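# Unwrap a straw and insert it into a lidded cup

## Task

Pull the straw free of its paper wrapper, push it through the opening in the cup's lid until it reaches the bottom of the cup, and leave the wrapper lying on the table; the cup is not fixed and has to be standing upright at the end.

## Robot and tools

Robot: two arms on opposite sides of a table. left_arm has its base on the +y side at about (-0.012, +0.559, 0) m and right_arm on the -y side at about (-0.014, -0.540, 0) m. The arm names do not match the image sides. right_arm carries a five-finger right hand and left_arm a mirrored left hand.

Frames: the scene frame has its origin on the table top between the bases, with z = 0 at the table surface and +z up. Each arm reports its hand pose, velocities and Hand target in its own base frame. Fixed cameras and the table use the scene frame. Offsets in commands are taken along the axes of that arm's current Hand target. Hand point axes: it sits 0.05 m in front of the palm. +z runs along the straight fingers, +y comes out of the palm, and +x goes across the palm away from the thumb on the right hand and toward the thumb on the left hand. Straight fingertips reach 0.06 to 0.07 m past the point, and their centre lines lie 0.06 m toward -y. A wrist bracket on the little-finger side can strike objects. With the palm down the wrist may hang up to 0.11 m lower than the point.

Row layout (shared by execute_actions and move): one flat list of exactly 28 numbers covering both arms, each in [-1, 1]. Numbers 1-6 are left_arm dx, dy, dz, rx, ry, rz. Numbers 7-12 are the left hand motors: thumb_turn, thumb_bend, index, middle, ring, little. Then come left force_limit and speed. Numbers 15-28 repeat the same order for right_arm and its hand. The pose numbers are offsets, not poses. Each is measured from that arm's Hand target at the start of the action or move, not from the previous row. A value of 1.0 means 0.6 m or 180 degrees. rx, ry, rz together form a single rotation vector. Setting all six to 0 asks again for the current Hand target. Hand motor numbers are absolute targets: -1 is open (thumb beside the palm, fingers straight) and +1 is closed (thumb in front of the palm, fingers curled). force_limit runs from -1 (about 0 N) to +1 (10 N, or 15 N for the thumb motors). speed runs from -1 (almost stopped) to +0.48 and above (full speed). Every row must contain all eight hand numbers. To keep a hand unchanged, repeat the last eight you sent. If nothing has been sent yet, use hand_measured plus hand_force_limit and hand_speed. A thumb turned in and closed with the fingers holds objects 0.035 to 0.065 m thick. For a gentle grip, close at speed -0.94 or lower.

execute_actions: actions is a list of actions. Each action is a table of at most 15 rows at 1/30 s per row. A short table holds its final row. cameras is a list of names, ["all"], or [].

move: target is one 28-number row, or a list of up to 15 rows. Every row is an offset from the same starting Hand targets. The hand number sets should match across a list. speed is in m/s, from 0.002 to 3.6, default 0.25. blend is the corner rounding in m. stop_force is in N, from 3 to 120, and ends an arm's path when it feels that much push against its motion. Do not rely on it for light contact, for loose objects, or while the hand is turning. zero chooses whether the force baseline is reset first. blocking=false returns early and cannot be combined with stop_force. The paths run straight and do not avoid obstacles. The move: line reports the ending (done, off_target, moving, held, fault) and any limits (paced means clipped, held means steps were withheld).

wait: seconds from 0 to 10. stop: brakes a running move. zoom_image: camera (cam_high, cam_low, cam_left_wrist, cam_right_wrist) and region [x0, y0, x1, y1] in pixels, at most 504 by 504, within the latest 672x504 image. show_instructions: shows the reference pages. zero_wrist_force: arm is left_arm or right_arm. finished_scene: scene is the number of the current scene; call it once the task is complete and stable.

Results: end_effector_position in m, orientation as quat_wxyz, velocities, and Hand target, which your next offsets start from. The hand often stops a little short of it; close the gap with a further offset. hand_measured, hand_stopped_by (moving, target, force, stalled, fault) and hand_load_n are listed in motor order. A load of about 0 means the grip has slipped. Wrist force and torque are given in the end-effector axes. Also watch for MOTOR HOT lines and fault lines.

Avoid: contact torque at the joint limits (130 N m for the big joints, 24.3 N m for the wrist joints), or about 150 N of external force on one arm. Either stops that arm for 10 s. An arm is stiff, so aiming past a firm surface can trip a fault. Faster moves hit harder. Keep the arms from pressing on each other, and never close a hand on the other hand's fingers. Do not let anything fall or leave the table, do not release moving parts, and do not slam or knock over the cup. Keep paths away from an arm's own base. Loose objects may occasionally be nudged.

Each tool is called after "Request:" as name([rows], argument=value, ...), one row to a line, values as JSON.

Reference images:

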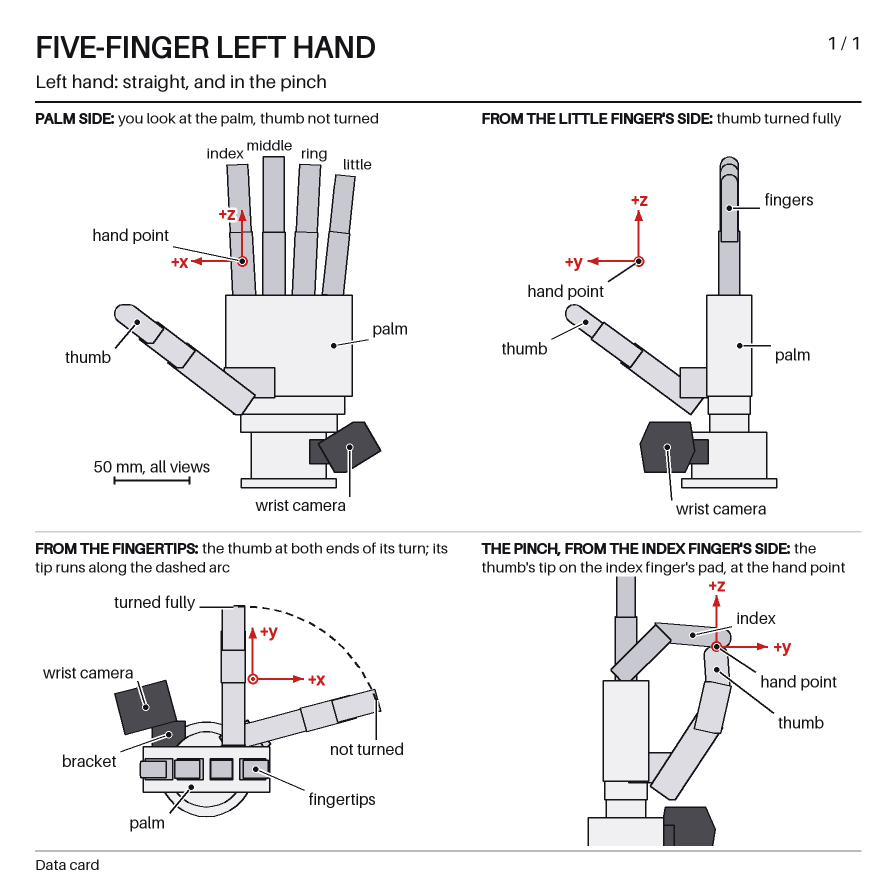

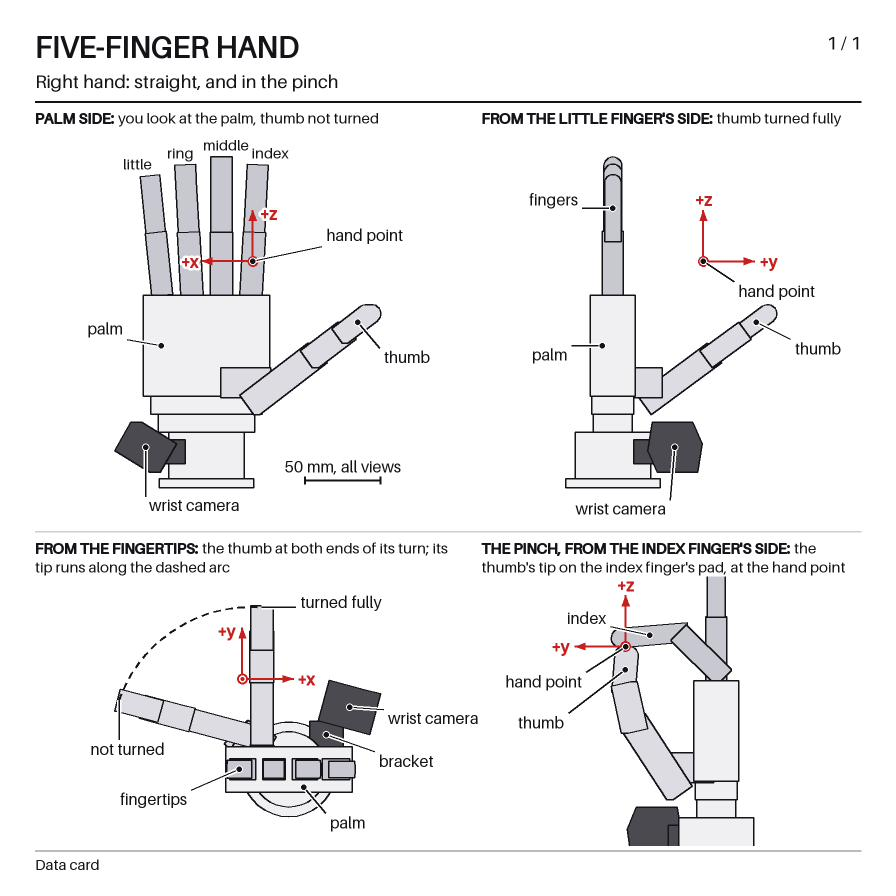

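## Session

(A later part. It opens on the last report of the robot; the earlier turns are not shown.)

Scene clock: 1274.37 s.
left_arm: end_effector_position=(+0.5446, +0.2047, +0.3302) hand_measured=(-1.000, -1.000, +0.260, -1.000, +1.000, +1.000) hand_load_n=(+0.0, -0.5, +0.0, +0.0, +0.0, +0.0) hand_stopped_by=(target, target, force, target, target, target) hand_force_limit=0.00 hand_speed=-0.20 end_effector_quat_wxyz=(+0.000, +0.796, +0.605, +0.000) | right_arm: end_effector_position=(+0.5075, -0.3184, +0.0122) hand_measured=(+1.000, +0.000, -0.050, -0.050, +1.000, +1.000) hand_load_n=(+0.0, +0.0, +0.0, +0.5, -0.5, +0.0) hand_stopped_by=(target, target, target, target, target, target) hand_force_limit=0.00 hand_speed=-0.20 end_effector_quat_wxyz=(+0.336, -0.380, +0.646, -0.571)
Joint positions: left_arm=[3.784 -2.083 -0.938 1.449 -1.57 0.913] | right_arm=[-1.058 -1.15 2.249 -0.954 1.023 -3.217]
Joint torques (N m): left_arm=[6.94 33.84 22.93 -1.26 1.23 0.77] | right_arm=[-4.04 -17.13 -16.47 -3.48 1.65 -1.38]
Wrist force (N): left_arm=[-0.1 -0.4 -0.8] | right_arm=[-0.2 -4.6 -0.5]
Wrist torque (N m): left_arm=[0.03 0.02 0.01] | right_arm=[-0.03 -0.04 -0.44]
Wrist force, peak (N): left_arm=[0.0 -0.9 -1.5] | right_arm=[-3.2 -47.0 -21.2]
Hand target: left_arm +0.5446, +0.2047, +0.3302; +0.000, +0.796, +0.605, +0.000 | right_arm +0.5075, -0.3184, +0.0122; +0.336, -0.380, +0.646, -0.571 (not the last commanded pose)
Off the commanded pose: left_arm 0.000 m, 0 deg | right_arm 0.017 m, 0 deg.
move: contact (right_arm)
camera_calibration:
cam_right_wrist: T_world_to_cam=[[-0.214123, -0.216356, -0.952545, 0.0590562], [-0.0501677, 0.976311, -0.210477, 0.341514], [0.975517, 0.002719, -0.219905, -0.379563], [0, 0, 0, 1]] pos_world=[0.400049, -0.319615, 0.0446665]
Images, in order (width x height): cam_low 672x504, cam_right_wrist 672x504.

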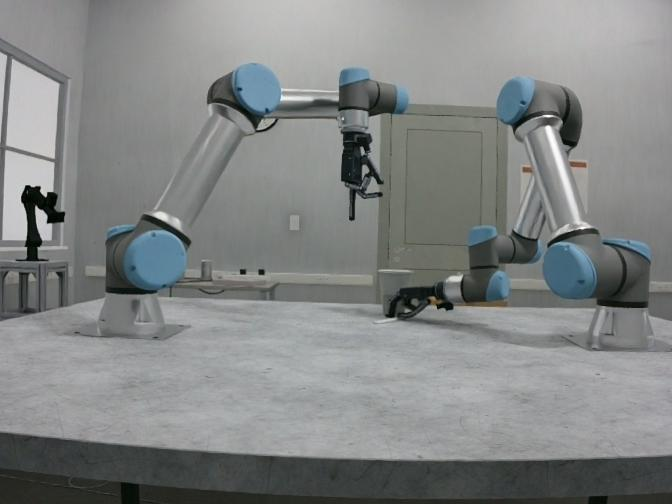

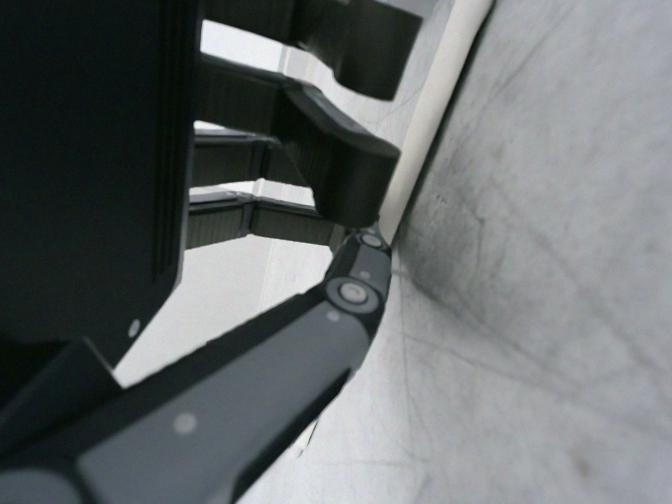

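Request:
move([
  [0, 0, 0, 0, 0, 0, -1, -1, 1, -1, 1, 1, 0, -0.2, 0, -0.0038, -0.0005, 0, 0, 0, 1, 0, -0.05, -0.05, 1, 1, 0, -0.2],
  [0, 0, 0, 0, 0, 0, -1, -1, 1, -1, 1, 1, 0, -0.2, 0, -0.0038, -0.0005, 0, 0, 0, 1, 0, 0.5, 0.5, 1, 1, 0.2, -0.85],
], cameras=["cam_right_wrist", "cam_low"], speed=0.05)

Request:
zoom_image(camera="cam_low", region=[350, 240, 450, 340])

Request:
zoom_image(camera="cam_right_wrist", region=[280, 140, 480, 290])

Scene clock: 1297.73 s.
left_arm: end_effector_position=(+0.5446, +0.2047, +0.3302) hand_measured=(-1.000, -1.000, +0.260, -1.000, +1.000, +1.000) hand_load_n=(+0.0, +0.0, +0.0, +0.0, +0.5, +0.0) hand_stopped_by=(target, target, force, target, target, target) hand_force_limit=0.00 hand_speed=-0.20 end_effector_quat_wxyz=(+0.000, +0.796, +0.605, +0.000) | right_arm: end_effector_position=(+0.5075, -0.3184, +0.0145) hand_measured=(+1.000, +0.000, +0.240, +0.086, +1.000, +1.000) hand_load_n=(+0.0, +1.0, +6.5, +6.0, +0.0, +0.0) hand_stopped_by=(target, target, force, force, target, target) hand_force_limit=0.20 hand_speed=-0.85 end_effector_quat_wxyz=(+0.336, -0.380, +0.645, -0.571)
Joint positions: left_arm=[3.784 -2.083 -0.938 1.449 -1.57 0.913] | right_arm=[-1.058 -1.157 2.248 -0.947 1.023 -3.217]
Joint torques (N m): left_arm=[7.23 33.11 20.43 -1.35 1.99 0.29] | right_arm=[-5.18 -13.75 -7.06 -0.62 -1.39 -1.49]
Wrist force (N): left_arm=[0.0 -0.4 -1.1] | right_arm=[-0.5 -10.1 2.6]
Wrist torque (N m): left_arm=[0.04 0.00 0.02] | right_arm=[-0.11 -0.09 -0.57]
Wrist force, peak (N): left_arm=[-0.1 -0.3 -1.5] | right_arm=[-0.5 -10.1 2.6]
Hand target: left_arm +0.5446, +0.2047, +0.3302; +0.000, +0.796, +0.605, +0.000 | right_arm +0.5075, -0.3184, +0.0145; +0.336, -0.380, +0.646, -0.571
Off the commanded pose: left_arm 0.000 m, 0 deg | right_arm 0.000 m, 0 deg.
move: done
camera_calibration:
cam_right_wrist: T_world_to_cam=[[-0.214118, -0.216449, -0.952525, 0.0612143], [-0.0501876, 0.97629, -0.210568, 0.342003], [0.975518, 0.0027185, -0.219905, -0.379058], [0, 0, 0, 1]] pos_world=[0.400049, -0.319614, 0.0469664]
Images, in order (width x height): cam_low 672x504, cam_right_wrist 672x504.

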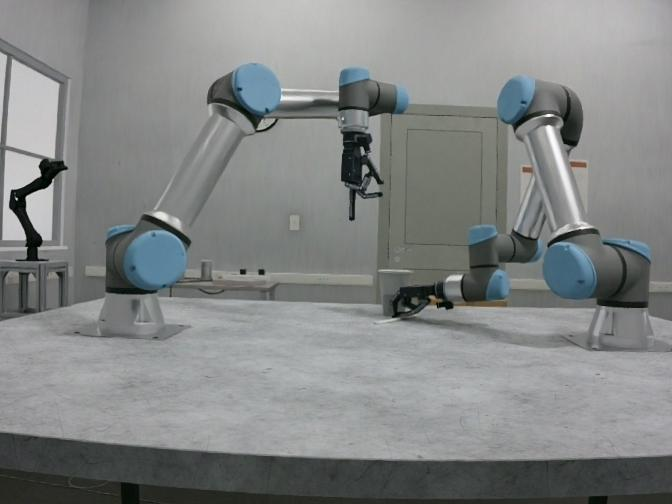

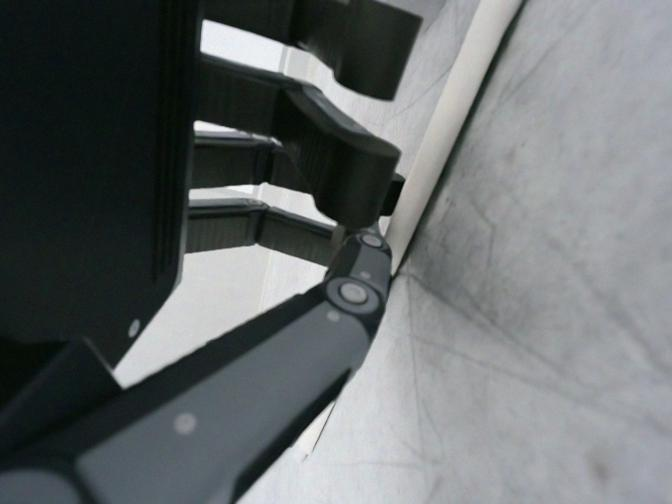

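Scaled by 5.040.

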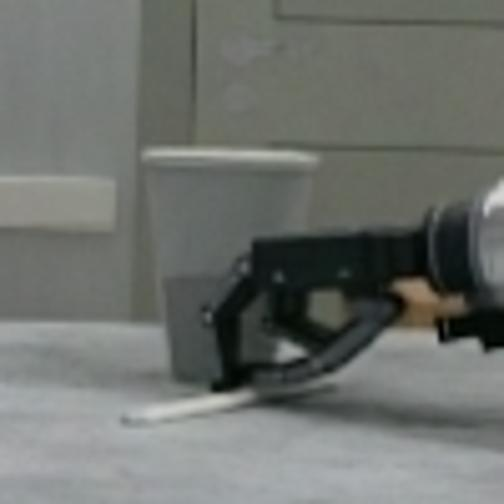

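Scaled by 2.520.

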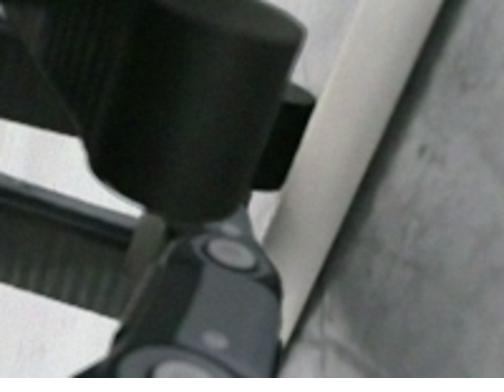

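Request:
move([
  [0, 0, 0, 0, 0, 0, -1, -1, 1, -1, 1, 1, 0, -0.2, 0, 0, 0, 0, 0, 0, 1, 0, -0.05, -0.05, 1, 1, 0.2, -0.2],
  [0, 0, 0, 0, 0, 0, -1, -1, 1, -1, 1, 1, 0, -0.2, 0, -0.0132, -0.0167, 0, 0, 0, 1, 0, -0.05, -0.05, 1, 1, 0.2, -0.2],
  [0, 0, 0, 0, 0, 0, -1, -1, 1, -1, 1, 1, 0, -0.2, 0, 0.0102, -0.0138, 0, 0, 0, 1, 0, -0.05, -0.05, 1, 1, 0.2, -0.2],
  [0, 0, 0, 0, 0, 0, -1, -1, 1, -1, 1, 1, 0, -0.2, 0, 0.0102, -0.0138, 0, 0, 0, 1, 0, 0.5, 0.5, 1, 1, 0.2, -0.85],
], cameras=["cam_right_wrist", "cam_low"], speed=0.05)

Request:
zoom_image(camera="cam_low", region=[350, 240, 450, 340])

Request:
zoom_image(camera="cam_right_wrist", region=[280, 140, 480, 290])

Scene clock: 1327.30 s.
left_arm: end_effector_position=(+0.5446, +0.2047, +0.3302) hand_measured=(-1.000, -1.000, +0.260, -1.000, +1.000, +1.000) hand_load_n=(+0.0, +0.0, +0.5, +0.0, +0.0, +0.0) hand_stopped_by=(target, target, force, target, target, target) hand_force_limit=0.00 hand_speed=-0.20 end_effector_quat_wxyz=(+0.000, +0.796, +0.605, +0.000) | right_arm: end_effector_position=(+0.4997, -0.3141, +0.0094) hand_measured=(+1.000, +0.000, +0.240, -0.028, +1.000, +1.000) hand_load_n=(+0.0, +0.5, +6.0, +13.0, +0.0, +0.0) hand_stopped_by=(target, target, force, force, target, target) hand_force_limit=0.20 hand_speed=-0.85 end_effector_quat_wxyz=(+0.336, -0.380, +0.645, -0.571)
Joint positions: left_arm=[3.784 -2.083 -0.938 1.449 -1.57 0.913] | right_arm=[-1.072 -1.156 2.275 -0.974 1.009 -3.219]
Joint torques (N m): left_arm=[7.06 34.08 19.2 -1.34 2.49 0.11] | right_arm=[-2.75 26.22 17.25 12.61 5.71 1.21]
Wrist force (N): left_arm=[0.0 -0.4 -1.3] | right_arm=[-5.9 -88.9 -27.5]
Wrist torque (N m): left_arm=[0.06 -0.01 0.01] | right_arm=[1.21 0.37 -2.20]
Wrist force, peak (N): left_arm=[-0.3 -0.6 -1.4] | right_arm=[-7.1 -88.8 -43.4]
Hand target: left_arm +0.5446, +0.2047, +0.3302; +0.000, +0.796, +0.605, +0.000 | right_arm +0.4997, -0.3140, +0.0094; +0.336, -0.380, +0.646, -0.571
Off the commanded pose: left_arm 0.000 m, 0 deg | right_arm 0.000 m, 0 deg.
move: done
camera_calibration:
cam_right_wrist: T_world_to_cam=[[-0.213995, -0.216635, -0.95251, 0.0554886], [-0.0502017, 0.976249, -0.210756, 0.336335], [0.975544, 0.00271703, -0.219788, -0.3725], [0, 0, 0, 1]] pos_world=[0.392149, -0.315314, 0.041867]
Images, in order (width x height): cam_low 672x504, cam_right_wrist 672x504.

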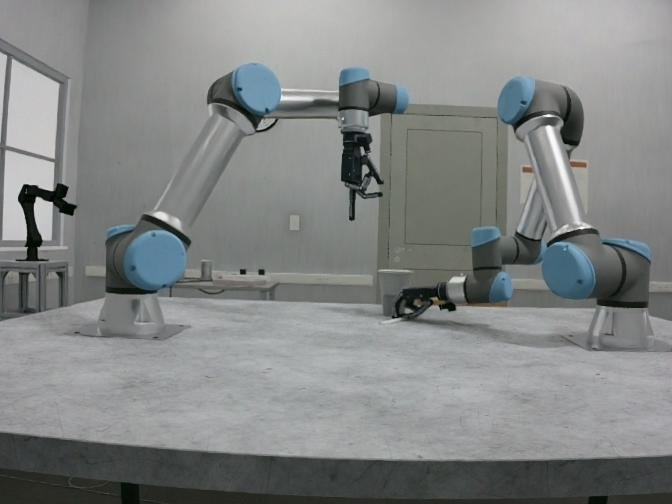

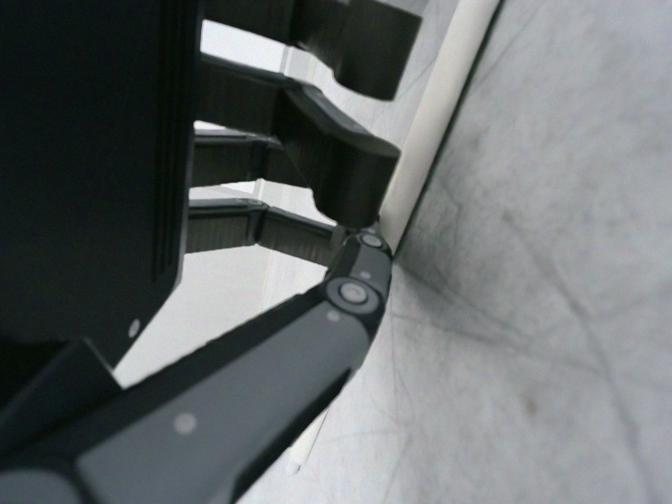

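Scaled by 5.040.

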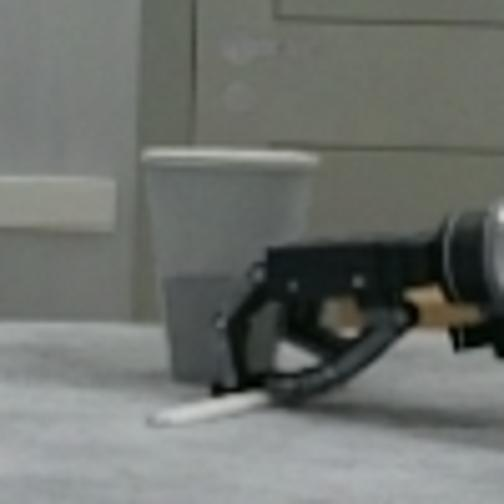

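Scaled by 2.520.

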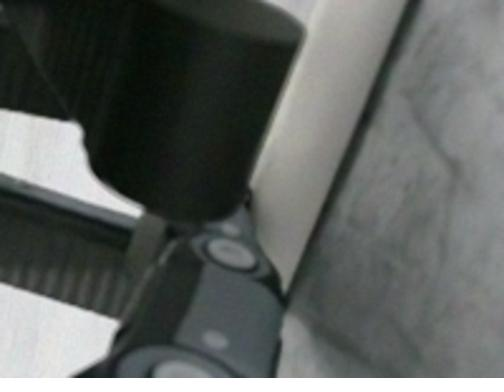

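Request:
move([
  [0, 0, 0, 0, 0, 0, -1, -1, 1, -1, 1, 1, 0, -0.2, 0, -0.0165, -0.002, 0, 0, 0, 1, 0, 0.5, 0.5, 1, 1, 0.2, -0.85],
  [0, 0, 0, 0, 0, 0, -1, -1, 1, -1, 1, 1, 0, -0.2, 0, -0.0662, -0.0081, 0, 0, 0, -1, -0.3, -1, -1, 1, 1, 0.2, 0.2],
], cameras=["cam_right_wrist", "cam_low"], speed=0.1)

Request:
zoom_image(camera="cam_low", region=[350, 240, 450, 340])

Scene clock: 1336.83 s.
left_arm: end_effector_position=(+0.5446, +0.2047, +0.3302) hand_measured=(-1.000, -1.000, +0.260, -1.000, +1.000, +1.000) hand_load_n=(+0.0, +0.0, +0.0, +0.0, +0.0, +0.0) hand_stopped_by=(target, target, force, target, target, target) hand_force_limit=0.00 hand_speed=-0.20 end_effector_quat_wxyz=(+0.000, +0.796, +0.605, +0.000) | right_arm: end_effector_position=(+0.4997, -0.3141, +0.0494) hand_measured=(-1.000, -0.300, -1.000, -1.000, +1.000, +1.000) hand_load_n=(-0.5, +0.0, +0.0, +0.0, +0.0, +0.0) hand_stopped_by=(target, target, target, target, target, target) hand_force_limit=0.20 hand_speed=0.20 end_effector_quat_wxyz=(+0.336, -0.380, +0.646, -0.570)
Joint positions: left_arm=[3.784 -2.083 -0.938 1.449 -1.57 0.913] | right_arm=[-1.072 -1.262 2.258 -0.849 1.009 -3.219]
Joint torques (N m): left_arm=[6.83 33.76 17.08 -1.26 2.2 -0.13] | right_arm=[-4.9 -28.41 -9.55 1.36 1.3 -1.44]
Wrist force (N): left_arm=[0.1 -0.6 -1.2] | right_arm=[-1.1 -1.8 0.3]
Wrist torque (N m): left_arm=[0.02 -0.03 0.03] | right_arm=[0.07 0.10 -0.47]
Wrist force, peak (N): left_arm=[0.1 -0.5 -1.5] | right_arm=[-5.7 -89.3 -27.6]
Hand target: left_arm +0.5446, +0.2047, +0.3302; +0.000, +0.796, +0.605, +0.000 | right_arm +0.4997, -0.3141, +0.0494; +0.336, -0.380, +0.646, -0.571
Off the commanded pose: left_arm 0.000 m, 0 deg | right_arm 0.000 m, 0 deg.
move: done
camera_calibration:
cam_right_wrist: T_world_to_cam=[[-0.214216, -0.216356, -0.952524, 0.0937637], [-0.0501882, 0.976311, -0.210472, 0.344757], [0.975496, 0.00271886, -0.22, -0.363672], [0, 0, 0, 1]] pos_world=[0.392149, -0.315315, 0.081866]
Images, in order (width x height): cam_low 672x504, cam_right_wrist 672x504.

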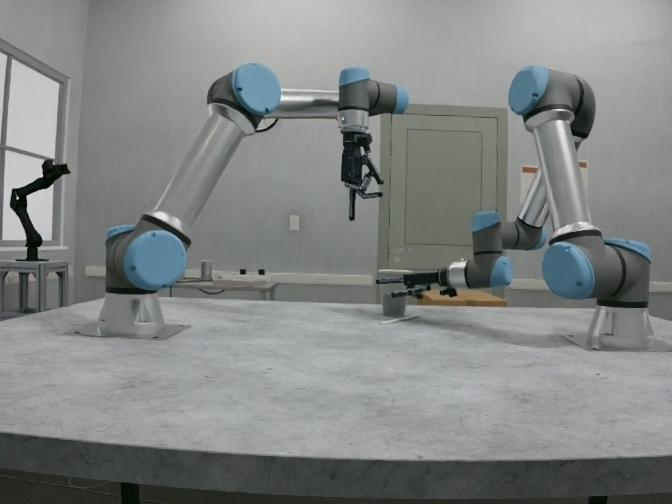

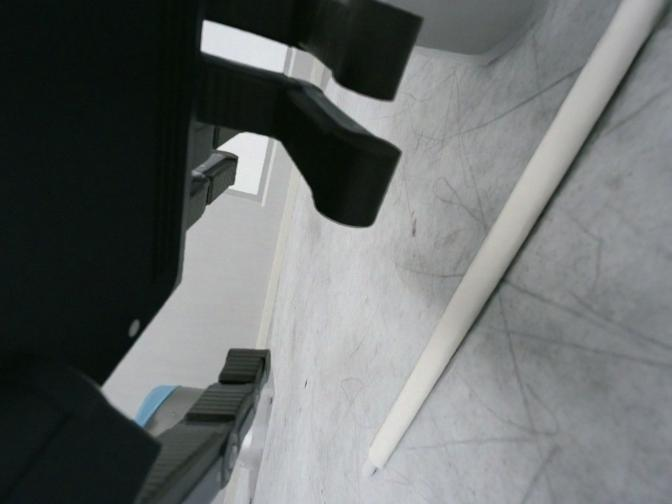

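Scaled by 5.040.

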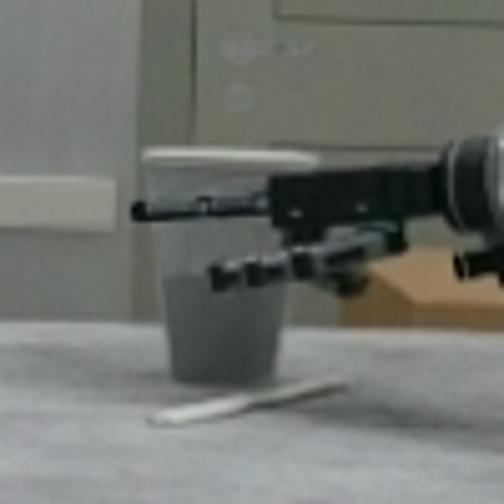

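Request:
zoom_image(camera="cam_right_wrist", region=[350, 400, 430, 480])

Request:
zoom_image(camera="cam_right_wrist", region=[470, 160, 570, 260])

Scaled by 6.300.

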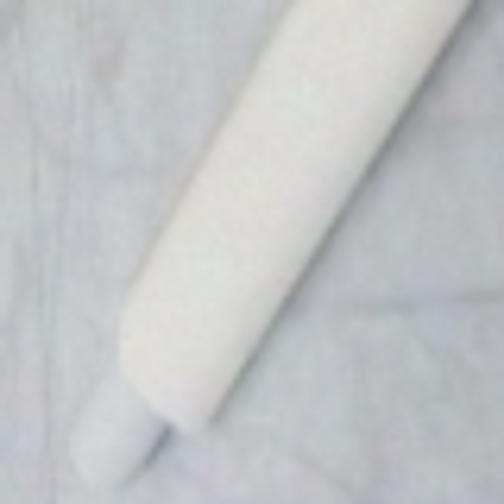

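Scaled by 5.040.

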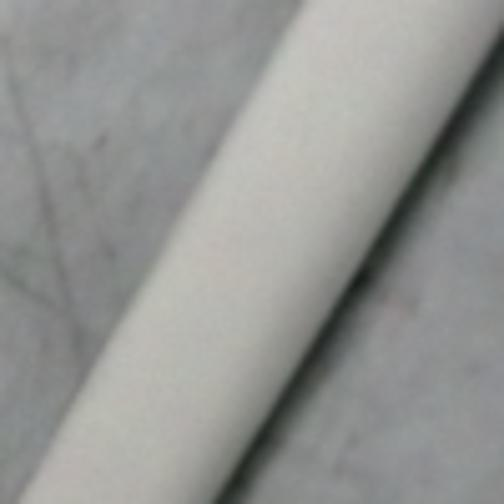

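Request:
move([
  [0, 0, 0, 0, 0, 0, -1, -1, 1, -1, 1, 1, 0, -0.2, 0, 0.03, 0.0037, 0, -0.015, -0.0722, 1, -0.15, -0.05, -0.05, 1, 1, 0.2, 0],
], cameras=["cam_right_wrist"], speed=0.1)

Request:
zoom_image(camera="cam_right_wrist", region=[280, 140, 480, 290])

Scene clock: 1446.33 s.
left_arm: end_effector_position=(+0.5446, +0.2047, +0.3302) hand_measured=(-1.000, -1.000, +0.260, -1.000, +1.000, +1.000) hand_load_n=(+0.0, +0.0, +0.0, +0.0, +0.0, +0.0) hand_stopped_by=(target, target, force, target, target, target) hand_force_limit=0.00 hand_speed=-0.20 end_effector_quat_wxyz=(+0.000, +0.796, +0.605, +0.000) | right_arm: end_effector_position=(+0.4997, -0.3140, +0.0312) hand_measured=(+1.000, -0.150, -0.050, -0.050, +1.000, +1.000) hand_load_n=(+0.0, +0.0, +0.0, +0.0, +0.0, +0.0) hand_stopped_by=(target, target, target, target, target, target) hand_force_limit=0.20 hand_speed=0.00 end_effector_quat_wxyz=(+0.285, -0.464, +0.590, -0.596)
Joint positions: left_arm=[3.784 -2.083 -0.938 1.449 -1.57 0.913] | right_arm=[-1.062 -1.227 2.256 -0.874 0.973 -3.45]
Joint torques (N m): left_arm=[7.63 35.91 16.78 -1.24 2.28 -0.58] | right_arm=[-1.81 -35.9 -17.66 0.73 1.68 2.43]
Wrist force (N): left_arm=[-0.2 -0.3 -1.3] | right_arm=[-0.6 -1.6 0.1]
Wrist torque (N m): left_arm=[0.07 0.00 0.01] | right_arm=[0.11 0.08 -0.54]
Wrist force, peak (N): left_arm=[0.0 -0.3 -1.5] | right_arm=[-0.9 -2.1 0.1]
Hand target: left_arm +0.5446, +0.2047, +0.3302; +0.000, +0.796, +0.605, +0.000 | right_arm +0.4997, -0.3141, +0.0313; +0.285, -0.464, +0.590, -0.596
Off the commanded pose: left_arm 0.000 m, 0 deg | right_arm 0.000 m, 0 deg.
move: done
camera_calibration:
cam_right_wrist: T_world_to_cam=[[-0.287526, -0.41042, -0.865381, 0.0494458], [-0.152715, 0.911621, -0.38161, 0.377093], [0.94552, 0.022434, -0.324792, -0.343327], [0, 0, 0, 1]] pos_world=[0.396427, -0.31577, 0.0751821]
Images, in order (width x height): cam_right_wrist 672x504.

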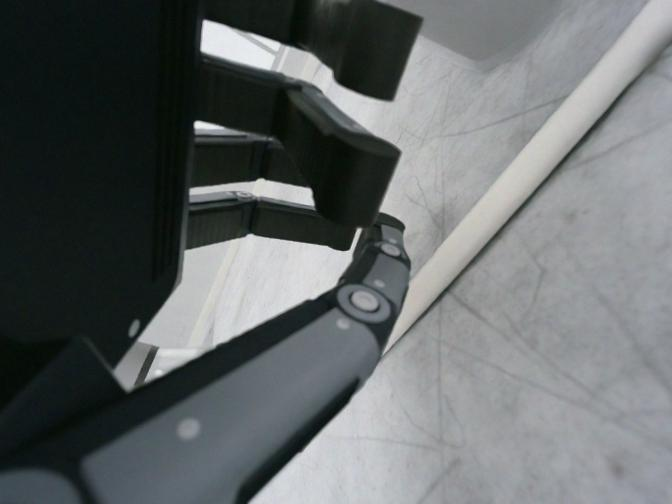

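Scaled by 2.520.

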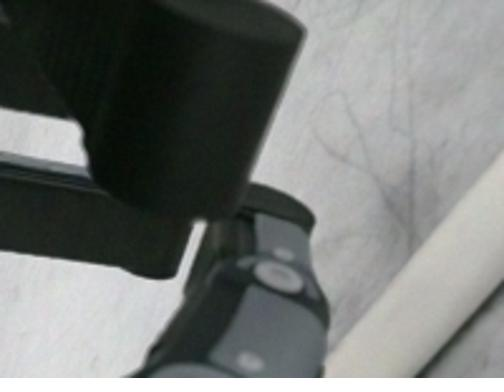

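Request:
move(target=[0,0,0,0,0,0,-1,-1,1,-1,1,1,0,-0.2,-0.0075,0.0325,-0.0025,0,0,0,1,-0.15,-0.05,-0.05,1,1,0.2,0], speed=0.02, stop_force=5, cameras=["cam_right_wrist","cam_low"])

Scene clock: 1513.03 s.
left_arm: end_effector_position=(+0.5446, +0.2047, +0.3302) hand_measured=(-1.000, -1.000, +0.260, -1.000, +1.000, +1.000) hand_load_n=(+0.0, +0.0, +0.0, +0.0, +0.0, +0.0) hand_stopped_by=(target, target, force, target, target, target) hand_force_limit=0.00 hand_speed=-0.20 end_effector_quat_wxyz=(+0.000, +0.796, +0.605, +0.000) | right_arm: end_effector_position=(+0.4965, -0.3124, +0.0137) hand_measured=(+1.000, -0.148, -0.050, -0.050, +1.000, +1.000) hand_load_n=(-1.0, -3.5, +0.0, +0.0, +0.0, +0.0) hand_stopped_by=(target, target, target, target, target, target) hand_force_limit=0.20 hand_speed=0.00 end_effector_quat_wxyz=(+0.285, -0.464, +0.590, -0.596)
Joint positions: left_arm=[3.784 -2.083 -0.938 1.449 -1.57 0.913] | right_arm=[-1.068 -1.186 2.274 -0.932 0.967 -3.451]
Joint torques (N m): left_arm=[6.22 35.72 14.63 -1.1 2.04 -0.58] | right_arm=[6.69 -33.04 -16.73 -3.27 1.72 0.96]
Wrist force (N): left_arm=[-0.1 -0.6 -1.3] | right_arm=[0.2 -5.4 -1.1]
Wrist torque (N m): left_arm=[0.04 0.00 0.02] | right_arm=[-0.01 0.08 -0.50]
Wrist force, peak (N): left_arm=[-0.2 -0.3 -1.5] | right_arm=[1.3 -9.4 -2.1]
Hand target: left_arm +0.5446, +0.2047, +0.3302; +0.000, +0.796, +0.605, +0.000 | right_arm +0.4965, -0.3124, +0.0137; +0.285, -0.464, +0.590, -0.596 (not the last commanded pose)
Off the commanded pose: left_arm 0.000 m, 0 deg | right_arm 0.002 m, 0 deg.
move: contact (right_arm)
camera_calibration:
cam_right_wrist: T_world_to_cam=[[-0.287681, -0.410451, -0.865315, 0.0341712], [-0.152587, 0.911612, -0.381682, 0.368457], [0.945493, 0.0222331, -0.324882, -0.346037], [0, 0, 0, 1]] pos_world=[0.393227, -0.314171, 0.0577813]
Images, in order (width x height): cam_low 672x504, cam_right_wrist 672x504.

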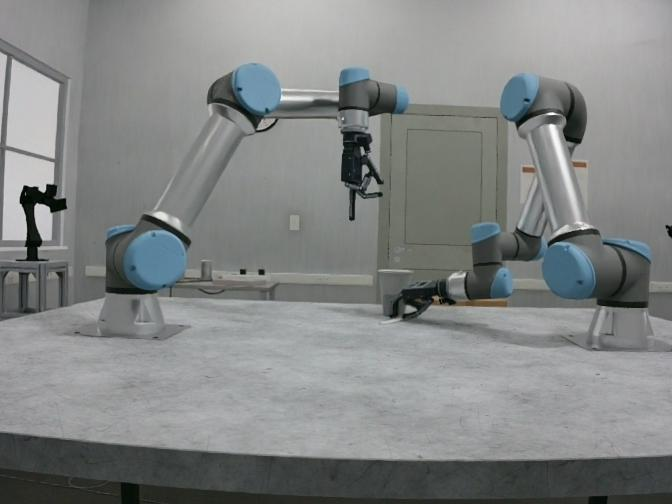

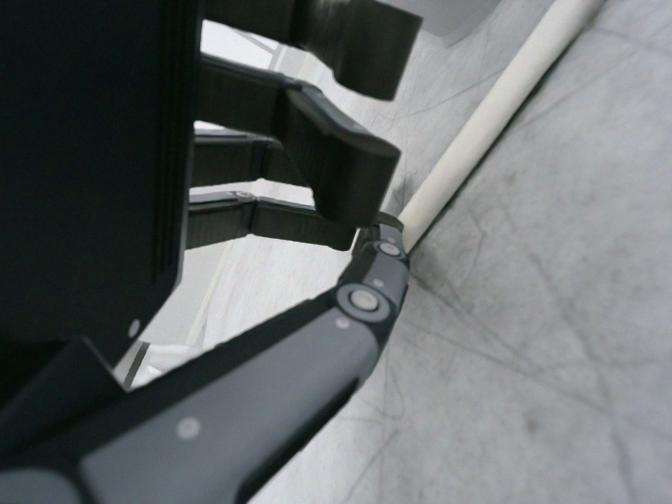

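Request:
zoom_image(camera="cam_right_wrist", region=[300, 130, 480, 300])

Request:
zoom_image(camera="cam_low", region=[360, 260, 480, 330])

Scaled by 2.800.

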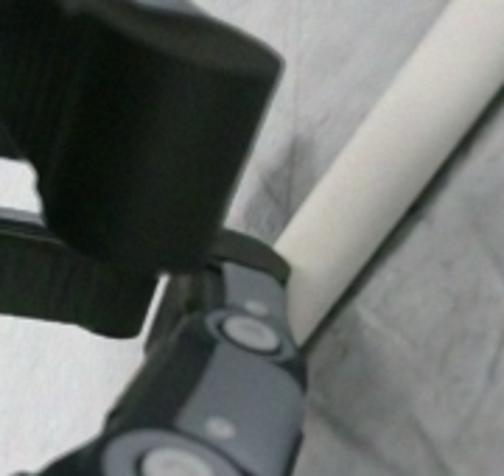

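Scaled by 4.200.

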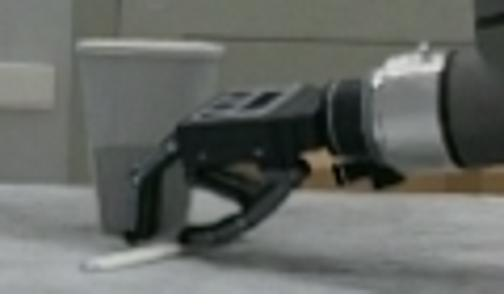

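Request:
move([
  [0,0,0,0,0,0,-1,-1,1,-1,1,1,0,-0.2,0.0022,-0.0097,-0.0097,0,0,0,1,-0.15,-0.05,-0.05,1,1,0.2,0],
  [0,0,0,0,0,0,-1,-1,1,-1,1,1,0,-0.2,0.0022,-0.0097,-0.0097,0,0,0,1,-0.30,-0.05,-0.05,1,1,0.2,0],
], speed=0.03)

Request:
move(target=[0,0,0,0,0,0,-1,-1,1,-1,1,1,0,-0.2,-0.0028,0.0126,0.0017,0,0,0,1,-0.30,-0.05,-0.05,1,1,0.2,0], speed=0.02, stop_force=5, cameras=["cam_right_wrist","cam_low"])

Request:
zoom_image(camera="cam_right_wrist", region=[300, 130, 480, 300])

Request:
zoom_image(camera="cam_low", region=[360, 260, 480, 330])

Scene clock: 1582.80 s.
left_arm: end_effector_position=(+0.5446, +0.2047, +0.3302) hand_measured=(-1.000, -1.000, +0.260, -1.000, +1.000, +1.000) hand_load_n=(+0.0, +0.0, +0.0, +0.0, +0.0, +0.0) hand_stopped_by=(target, target, force, target, target, target) hand_force_limit=0.00 hand_speed=-0.20 end_effector_quat_wxyz=(+0.000, +0.796, +0.605, +0.000) | right_arm: end_effector_position=(+0.4920, -0.3102, +0.0204) hand_measured=(+1.000, -0.300, -0.050, -0.050, +1.000, +1.000) hand_load_n=(+0.0, -0.5, +0.0, +0.0, +0.0, +0.0) hand_stopped_by=(target, target, target, target, target, target) hand_force_limit=0.20 hand_speed=0.00 end_effector_quat_wxyz=(+0.285, -0.464, +0.590, -0.596)
Joint positions: left_arm=[3.784 -2.083 -0.938 1.449 -1.57 0.913] | right_arm=[-1.077 -1.212 2.285 -0.916 0.958 -3.453]
Joint torques (N m): left_arm=[7.66 35.97 13.09 -1.28 2.2 -0.65] | right_arm=[7.02 -16.19 -18.18 -3.65 1.73 -0.33]
Wrist force (N): left_arm=[0.1 -0.7 -1.4] | right_arm=[-0.2 -1.6 0.0]
Wrist torque (N m): left_arm=[0.02 -0.03 0.03] | right_arm=[0.11 0.02 -0.43]
Wrist force, peak (N): left_arm=[-0.3 -0.7 -1.4] | right_arm=[0.4 -5.5 -1.3]
Hand target: left_arm +0.5446, +0.2047, +0.3302; +0.000, +0.796, +0.605, +0.000 | right_arm +0.4920, -0.3102, +0.0204; +0.285, -0.464, +0.590, -0.596
Off the commanded pose: left_arm 0.000 m, 0 deg | right_arm 0.000 m, 0 deg.
move: done

Scene clock: 1584.03 s.
left_arm: end_effector_position=(+0.5446, +0.2047, +0.3302) hand_measured=(-1.000, -1.000, +0.260, -1.000, +1.000, +1.000) hand_load_n=(+0.0, +0.0, +0.0, +0.0, +0.0, +0.0) hand_stopped_by=(target, target, force, target, target, target) hand_force_limit=0.00 hand_speed=-0.20 end_effector_quat_wxyz=(+0.000, +0.796, +0.605, +0.000) | right_arm: end_effector_position=(+0.4920, -0.3102, +0.0158) hand_measured=(+1.000, -0.298, -0.050, -0.050, +1.000, +1.000) hand_load_n=(-1.0, -2.5, +0.0, +0.0, +0.0, +0.0) hand_stopped_by=(target, target, target, target, target, target) hand_force_limit=0.20 hand_speed=0.00 end_effector_quat_wxyz=(+0.285, -0.464, +0.590, -0.596)
Joint positions: left_arm=[3.784 -2.083 -0.938 1.449 -1.57 0.913] | right_arm=[-1.077 -1.199 2.287 -0.931 0.958 -3.453]
Joint torques (N m): left_arm=[6.38 35.88 14.49 -1.33 2.23 -0.76] | right_arm=[5.45 -35.67 -16.14 -0.5 1.57 -0.3]
Wrist force (N): left_arm=[-0.1 -0.4 -1.1] | right_arm=[0.4 -5.2 -1.1]
Wrist torque (N m): left_arm=[0.06 0.00 0.01] | right_arm=[-0.03 0.03 -0.49]
Wrist force, peak (N): left_arm=[-0.1 -0.7 -1.6] | right_arm=[0.7 -10.8 -5.2]
Hand target: left_arm +0.5446, +0.2047, +0.3302; +0.000, +0.796, +0.605, +0.000 | right_arm +0.4920, -0.3102, +0.0158; +0.285, -0.464, +0.590, -0.596 (not the last commanded pose)
Off the commanded pose: left_arm 0.000 m, 0 deg | right_arm 0.003 m, 0 deg.
move: contact (right_arm)
camera_calibration:
cam_right_wrist: T_world_to_cam=[[-0.287681, -0.410451, -0.865315, 0.0355103], [-0.152587, 0.911612, -0.381682, 0.366528], [0.945493, 0.0222331, -0.324882, -0.341181], [0, 0, 0, 1]] pos_world=[0.388727, -0.311971, 0.0597813]
Images, in order (width x height): cam_low 672x504, cam_right_wrist 672x504.

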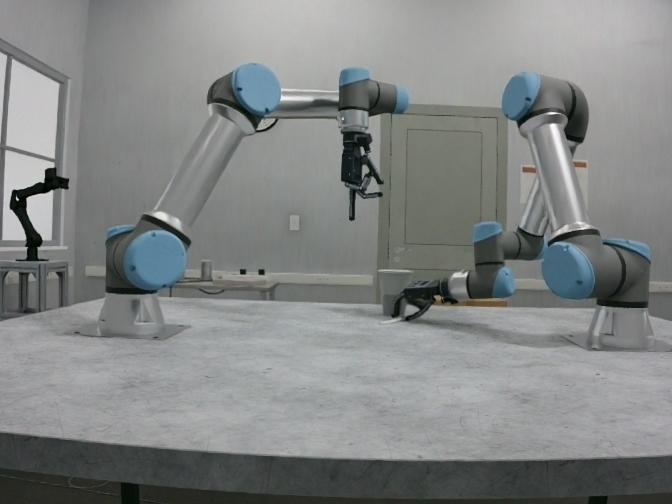

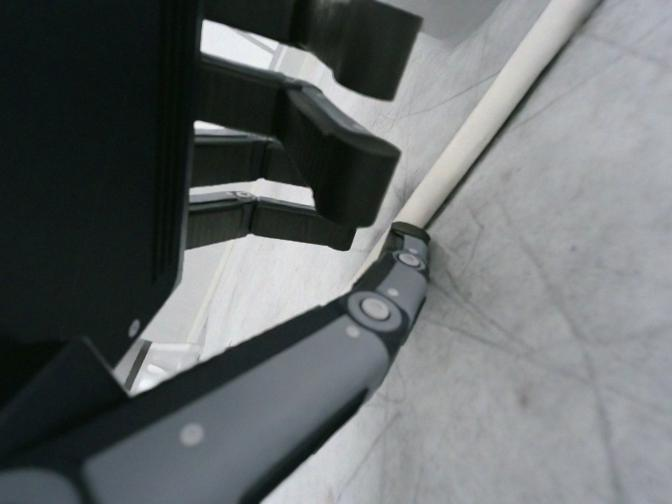

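Scaled by 2.800.

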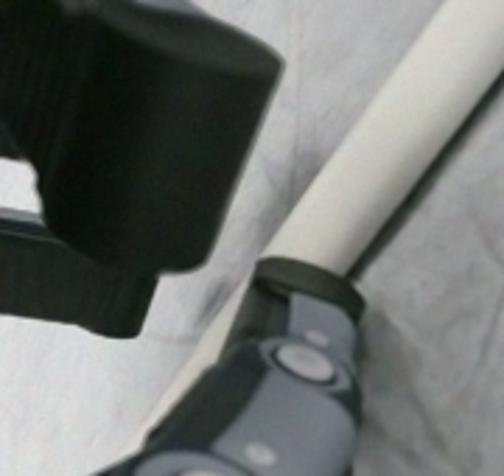

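Scaled by 4.200.

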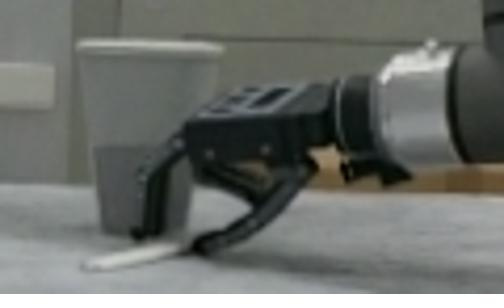

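Request:
move([
  [0,0,0,0,0,0,-1,-1,1,-1,1,1,0,-0.2,0.0022,-0.0097,-0.0230,0,0,0,1,-0.30,-0.05,-0.05,1,1,0.2,0],
  [0,0,0,0,0,0,-1,-1,1,-1,1,1,0,-0.2,-0.0018,0.0079,-0.0207,0,0,0,1,-0.30,-0.05,-0.05,1,1,0.2,0],
], speed=0.025, stop_force=5, cameras=["cam_right_wrist"])

Request:
zoom_image(camera="cam_right_wrist", region=[300, 130, 480, 300])

Scene clock: 1610.37 s.
left_arm: end_effector_position=(+0.5446, +0.2047, +0.3302) hand_measured=(-1.000, -1.000, +0.260, -1.000, +1.000, +1.000) hand_load_n=(+0.0, +0.0, +0.0, +0.0, +0.0, +0.0) hand_stopped_by=(target, target, force, target, target, target) hand_force_limit=0.00 hand_speed=-0.20 end_effector_quat_wxyz=(+0.000, +0.796, +0.605, +0.000) | right_arm: end_effector_position=(+0.4804, -0.3045, +0.0153) hand_measured=(+1.000, -0.298, -0.050, -0.050, +1.000, +1.000) hand_load_n=(-1.5, -5.0, +0.0, +0.0, +0.0, +0.0) hand_stopped_by=(target, target, target, target, target, target) hand_force_limit=0.20 hand_speed=0.00 end_effector_quat_wxyz=(+0.285, -0.464, +0.590, -0.596)
Joint positions: left_arm=[3.784 -2.083 -0.938 1.449 -1.57 0.913] | right_arm=[-1.101 -1.217 2.323 -0.946 0.934 -3.458]
Joint torques (N m): left_arm=[5.5 36.28 12.23 -1.29 2.19 -1.07] | right_arm=[-6.07 -12.74 -15.14 -2.42 0.36 -0.36]
Wrist force (N): left_arm=[-0.2 -0.5 -1.1] | right_arm=[0.8 -7.3 -0.4]
Wrist torque (N m): left_arm=[0.04 0.01 0.01] | right_arm=[-0.08 0.03 -0.53]
Wrist force, peak (N): left_arm=[-0.2 -0.3 -1.6] | right_arm=[1.9 -18.0 -9.0]
Hand target: left_arm +0.5446, +0.2047, +0.3302; +0.000, +0.796, +0.605, +0.000 | right_arm +0.4804, -0.3045, +0.0153; +0.285, -0.464, +0.590, -0.596 (not the last commanded pose)
Off the commanded pose: left_arm 0.000 m, 0 deg | right_arm 0.003 m, 0 deg.
move: contact (right_arm); path passed 1 of 2 targets
camera_calibration:
cam_right_wrist: T_world_to_cam=[[-0.287706, -0.410531, -0.865269, 0.0340622], [-0.152525, 0.911578, -0.381787, 0.359344], [0.945495, 0.0221328, -0.324883, -0.330534], [0, 0, 0, 1]] pos_world=[0.377127, -0.306271, 0.0592812]
Images, in order (width x height): cam_right_wrist 672x504.

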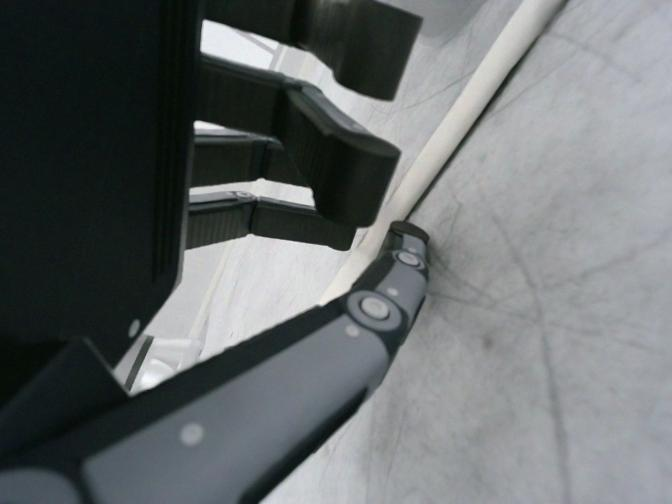

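Scaled by 2.800.

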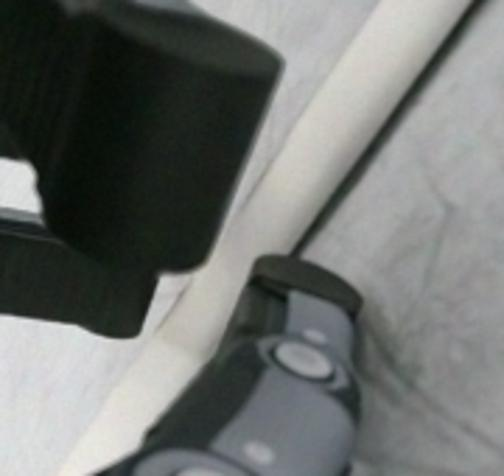

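Request:
move([
  [0,0,0,0,0,0,-1,-1,1,-1,1,1,0,-0.2,0.0018,-0.0080,-0.0010,0,0,0,1,-0.30,-0.05,-0.05,1,1,0.2,0],
  [0,0,0,0,0,0,-1,-1,1,-1,1,1,0,-0.2,0.0018,-0.0080,0.0190,0,0,0,1,-0.22,-0.05,-0.05,1,1,0.2,0],
], speed=0.03)

Request:
move(target=[0,0,0,0,0,0,-1,-1,1,-1,1,1,0,-0.2,-0.0022,0.0097,0.0013,0,0,0,1,-0.22,-0.05,-0.05,1,1,0.2,0], speed=0.015, stop_force=5, cameras=["cam_right_wrist"])

Request:
zoom_image(camera="cam_right_wrist", region=[300, 130, 480, 300])

Scene clock: 1661.00 s.
left_arm: end_effector_position=(+0.5446, +0.2047, +0.3302) hand_measured=(-1.000, -1.000, +0.260, -1.000, +1.000, +1.000) hand_load_n=(+0.0, +0.0, +0.0, +0.0, +0.0, +0.0) hand_stopped_by=(target, target, force, target, target, target) hand_force_limit=0.00 hand_speed=-0.20 end_effector_quat_wxyz=(+0.000, +0.796, +0.605, +0.000) | right_arm: end_effector_position=(+0.4911, -0.3098, +0.0187) hand_measured=(+1.000, -0.220, -0.050, -0.050, +1.000, +1.000) hand_load_n=(+0.0, +0.0, +0.0, +0.0, +0.0, +0.0) hand_stopped_by=(target, target, target, target, target, target) hand_force_limit=0.20 hand_speed=0.00 end_effector_quat_wxyz=(+0.285, -0.464, +0.590, -0.596)
Joint positions: left_arm=[3.784 -2.083 -0.938 1.449 -1.57 0.913] | right_arm=[-1.079 -1.209 2.289 -0.923 0.957 -3.454]
Joint torques (N m): left_arm=[6.47 35.56 12.34 -1.15 2.18 -1.06] | right_arm=[-6.9 -34.34 -3.81 -3.61 -1.72 -0.35]
Wrist force (N): left_arm=[-0.1 -0.6 -1.2] | right_arm=[-0.1 -1.7 0.0]
Wrist torque (N m): left_arm=[0.02 0.00 0.02] | right_arm=[0.09 0.01 -0.51]
Wrist force, peak (N): left_arm=[-0.3 -0.6 -1.5] | right_arm=[0.8 -7.6 -0.4]
Hand target: left_arm +0.5446, +0.2047, +0.3302; +0.000, +0.796, +0.605, +0.000 | right_arm +0.4911, -0.3098, +0.0187; +0.285, -0.464, +0.590, -0.596
Off the commanded pose: left_arm 0.000 m, 0 deg | right_arm 0.000 m, 0 deg.
move: done

Scene clock: 1662.40 s.
left_arm: end_effector_position=(+0.5446, +0.2047, +0.3302) hand_measured=(-1.000, -1.000, +0.260, -1.000, +1.000, +1.000) hand_load_n=(+0.0, +0.0, +0.5, +0.0, +0.0, +0.0) hand_stopped_by=(target, target, force, target, target, target) hand_force_limit=0.00 hand_speed=-0.20 end_effector_quat_wxyz=(+0.000, +0.796, +0.605, +0.000) | right_arm: end_effector_position=(+0.4911, -0.3098, +0.0127) hand_measured=(+1.000, -0.220, -0.050, -0.050, +1.000, +1.000) hand_load_n=(+0.0, -0.5, +0.0, +0.0, +0.0, +0.0) hand_stopped_by=(target, target, target, target, target, target) hand_force_limit=0.20 hand_speed=0.00 end_effector_quat_wxyz=(+0.285, -0.464, +0.590, -0.596)
Joint positions: left_arm=[3.784 -2.083 -0.938 1.449 -1.57 0.913] | right_arm=[-1.079 -1.192 2.291 -0.942 0.957 -3.454]
Joint torques (N m): left_arm=[6.61 36.91 10.83 -1.21 2.11 -1.29] | right_arm=[5.66 -34.98 -12.44 1.78 1.72 1.33]
Wrist force (N): left_arm=[-0.2 -0.5 -1.5] | right_arm=[-0.2 -2.5 -0.3]
Wrist torque (N m): left_arm=[0.05 0.00 0.02] | right_arm=[0.05 0.03 -0.53]
Wrist force, peak (N): left_arm=[-0.2 -0.5 -1.5] | right_arm=[-0.2 -3.1 -0.7]
Hand target: left_arm +0.5446, +0.2047, +0.3302; +0.000, +0.796, +0.605, +0.000 | right_arm +0.4911, -0.3098, +0.0127; +0.285, -0.464, +0.590, -0.596
Off the commanded pose: left_arm 0.000 m, 0 deg | right_arm 0.000 m, 0 deg.
move: done
camera_calibration:
cam_right_wrist: T_world_to_cam=[[-0.287706, -0.410531, -0.865269, 0.0327152], [-0.152525, 0.911578, -0.381787, 0.364815], [0.945495, 0.0221328, -0.324883, -0.341378], [0, 0, 0, 1]] pos_world=[0.387827, -0.311571, 0.0566812]
Images, in order (width x height): cam_right_wrist 672x504.

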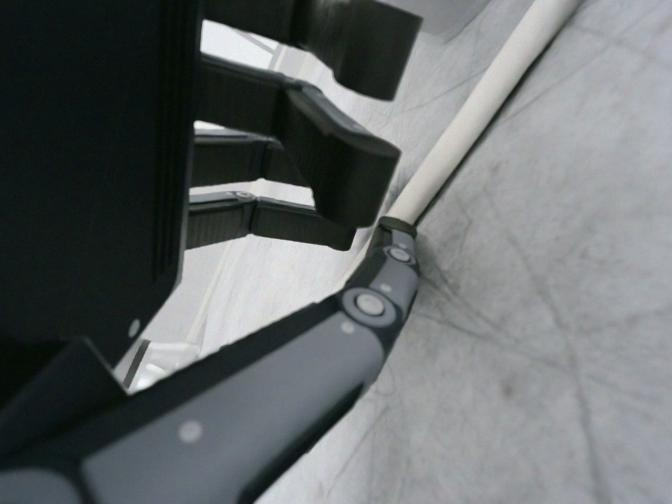

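Scaled by 2.800.

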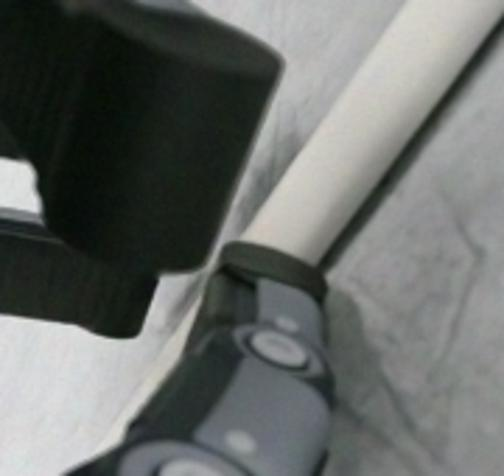

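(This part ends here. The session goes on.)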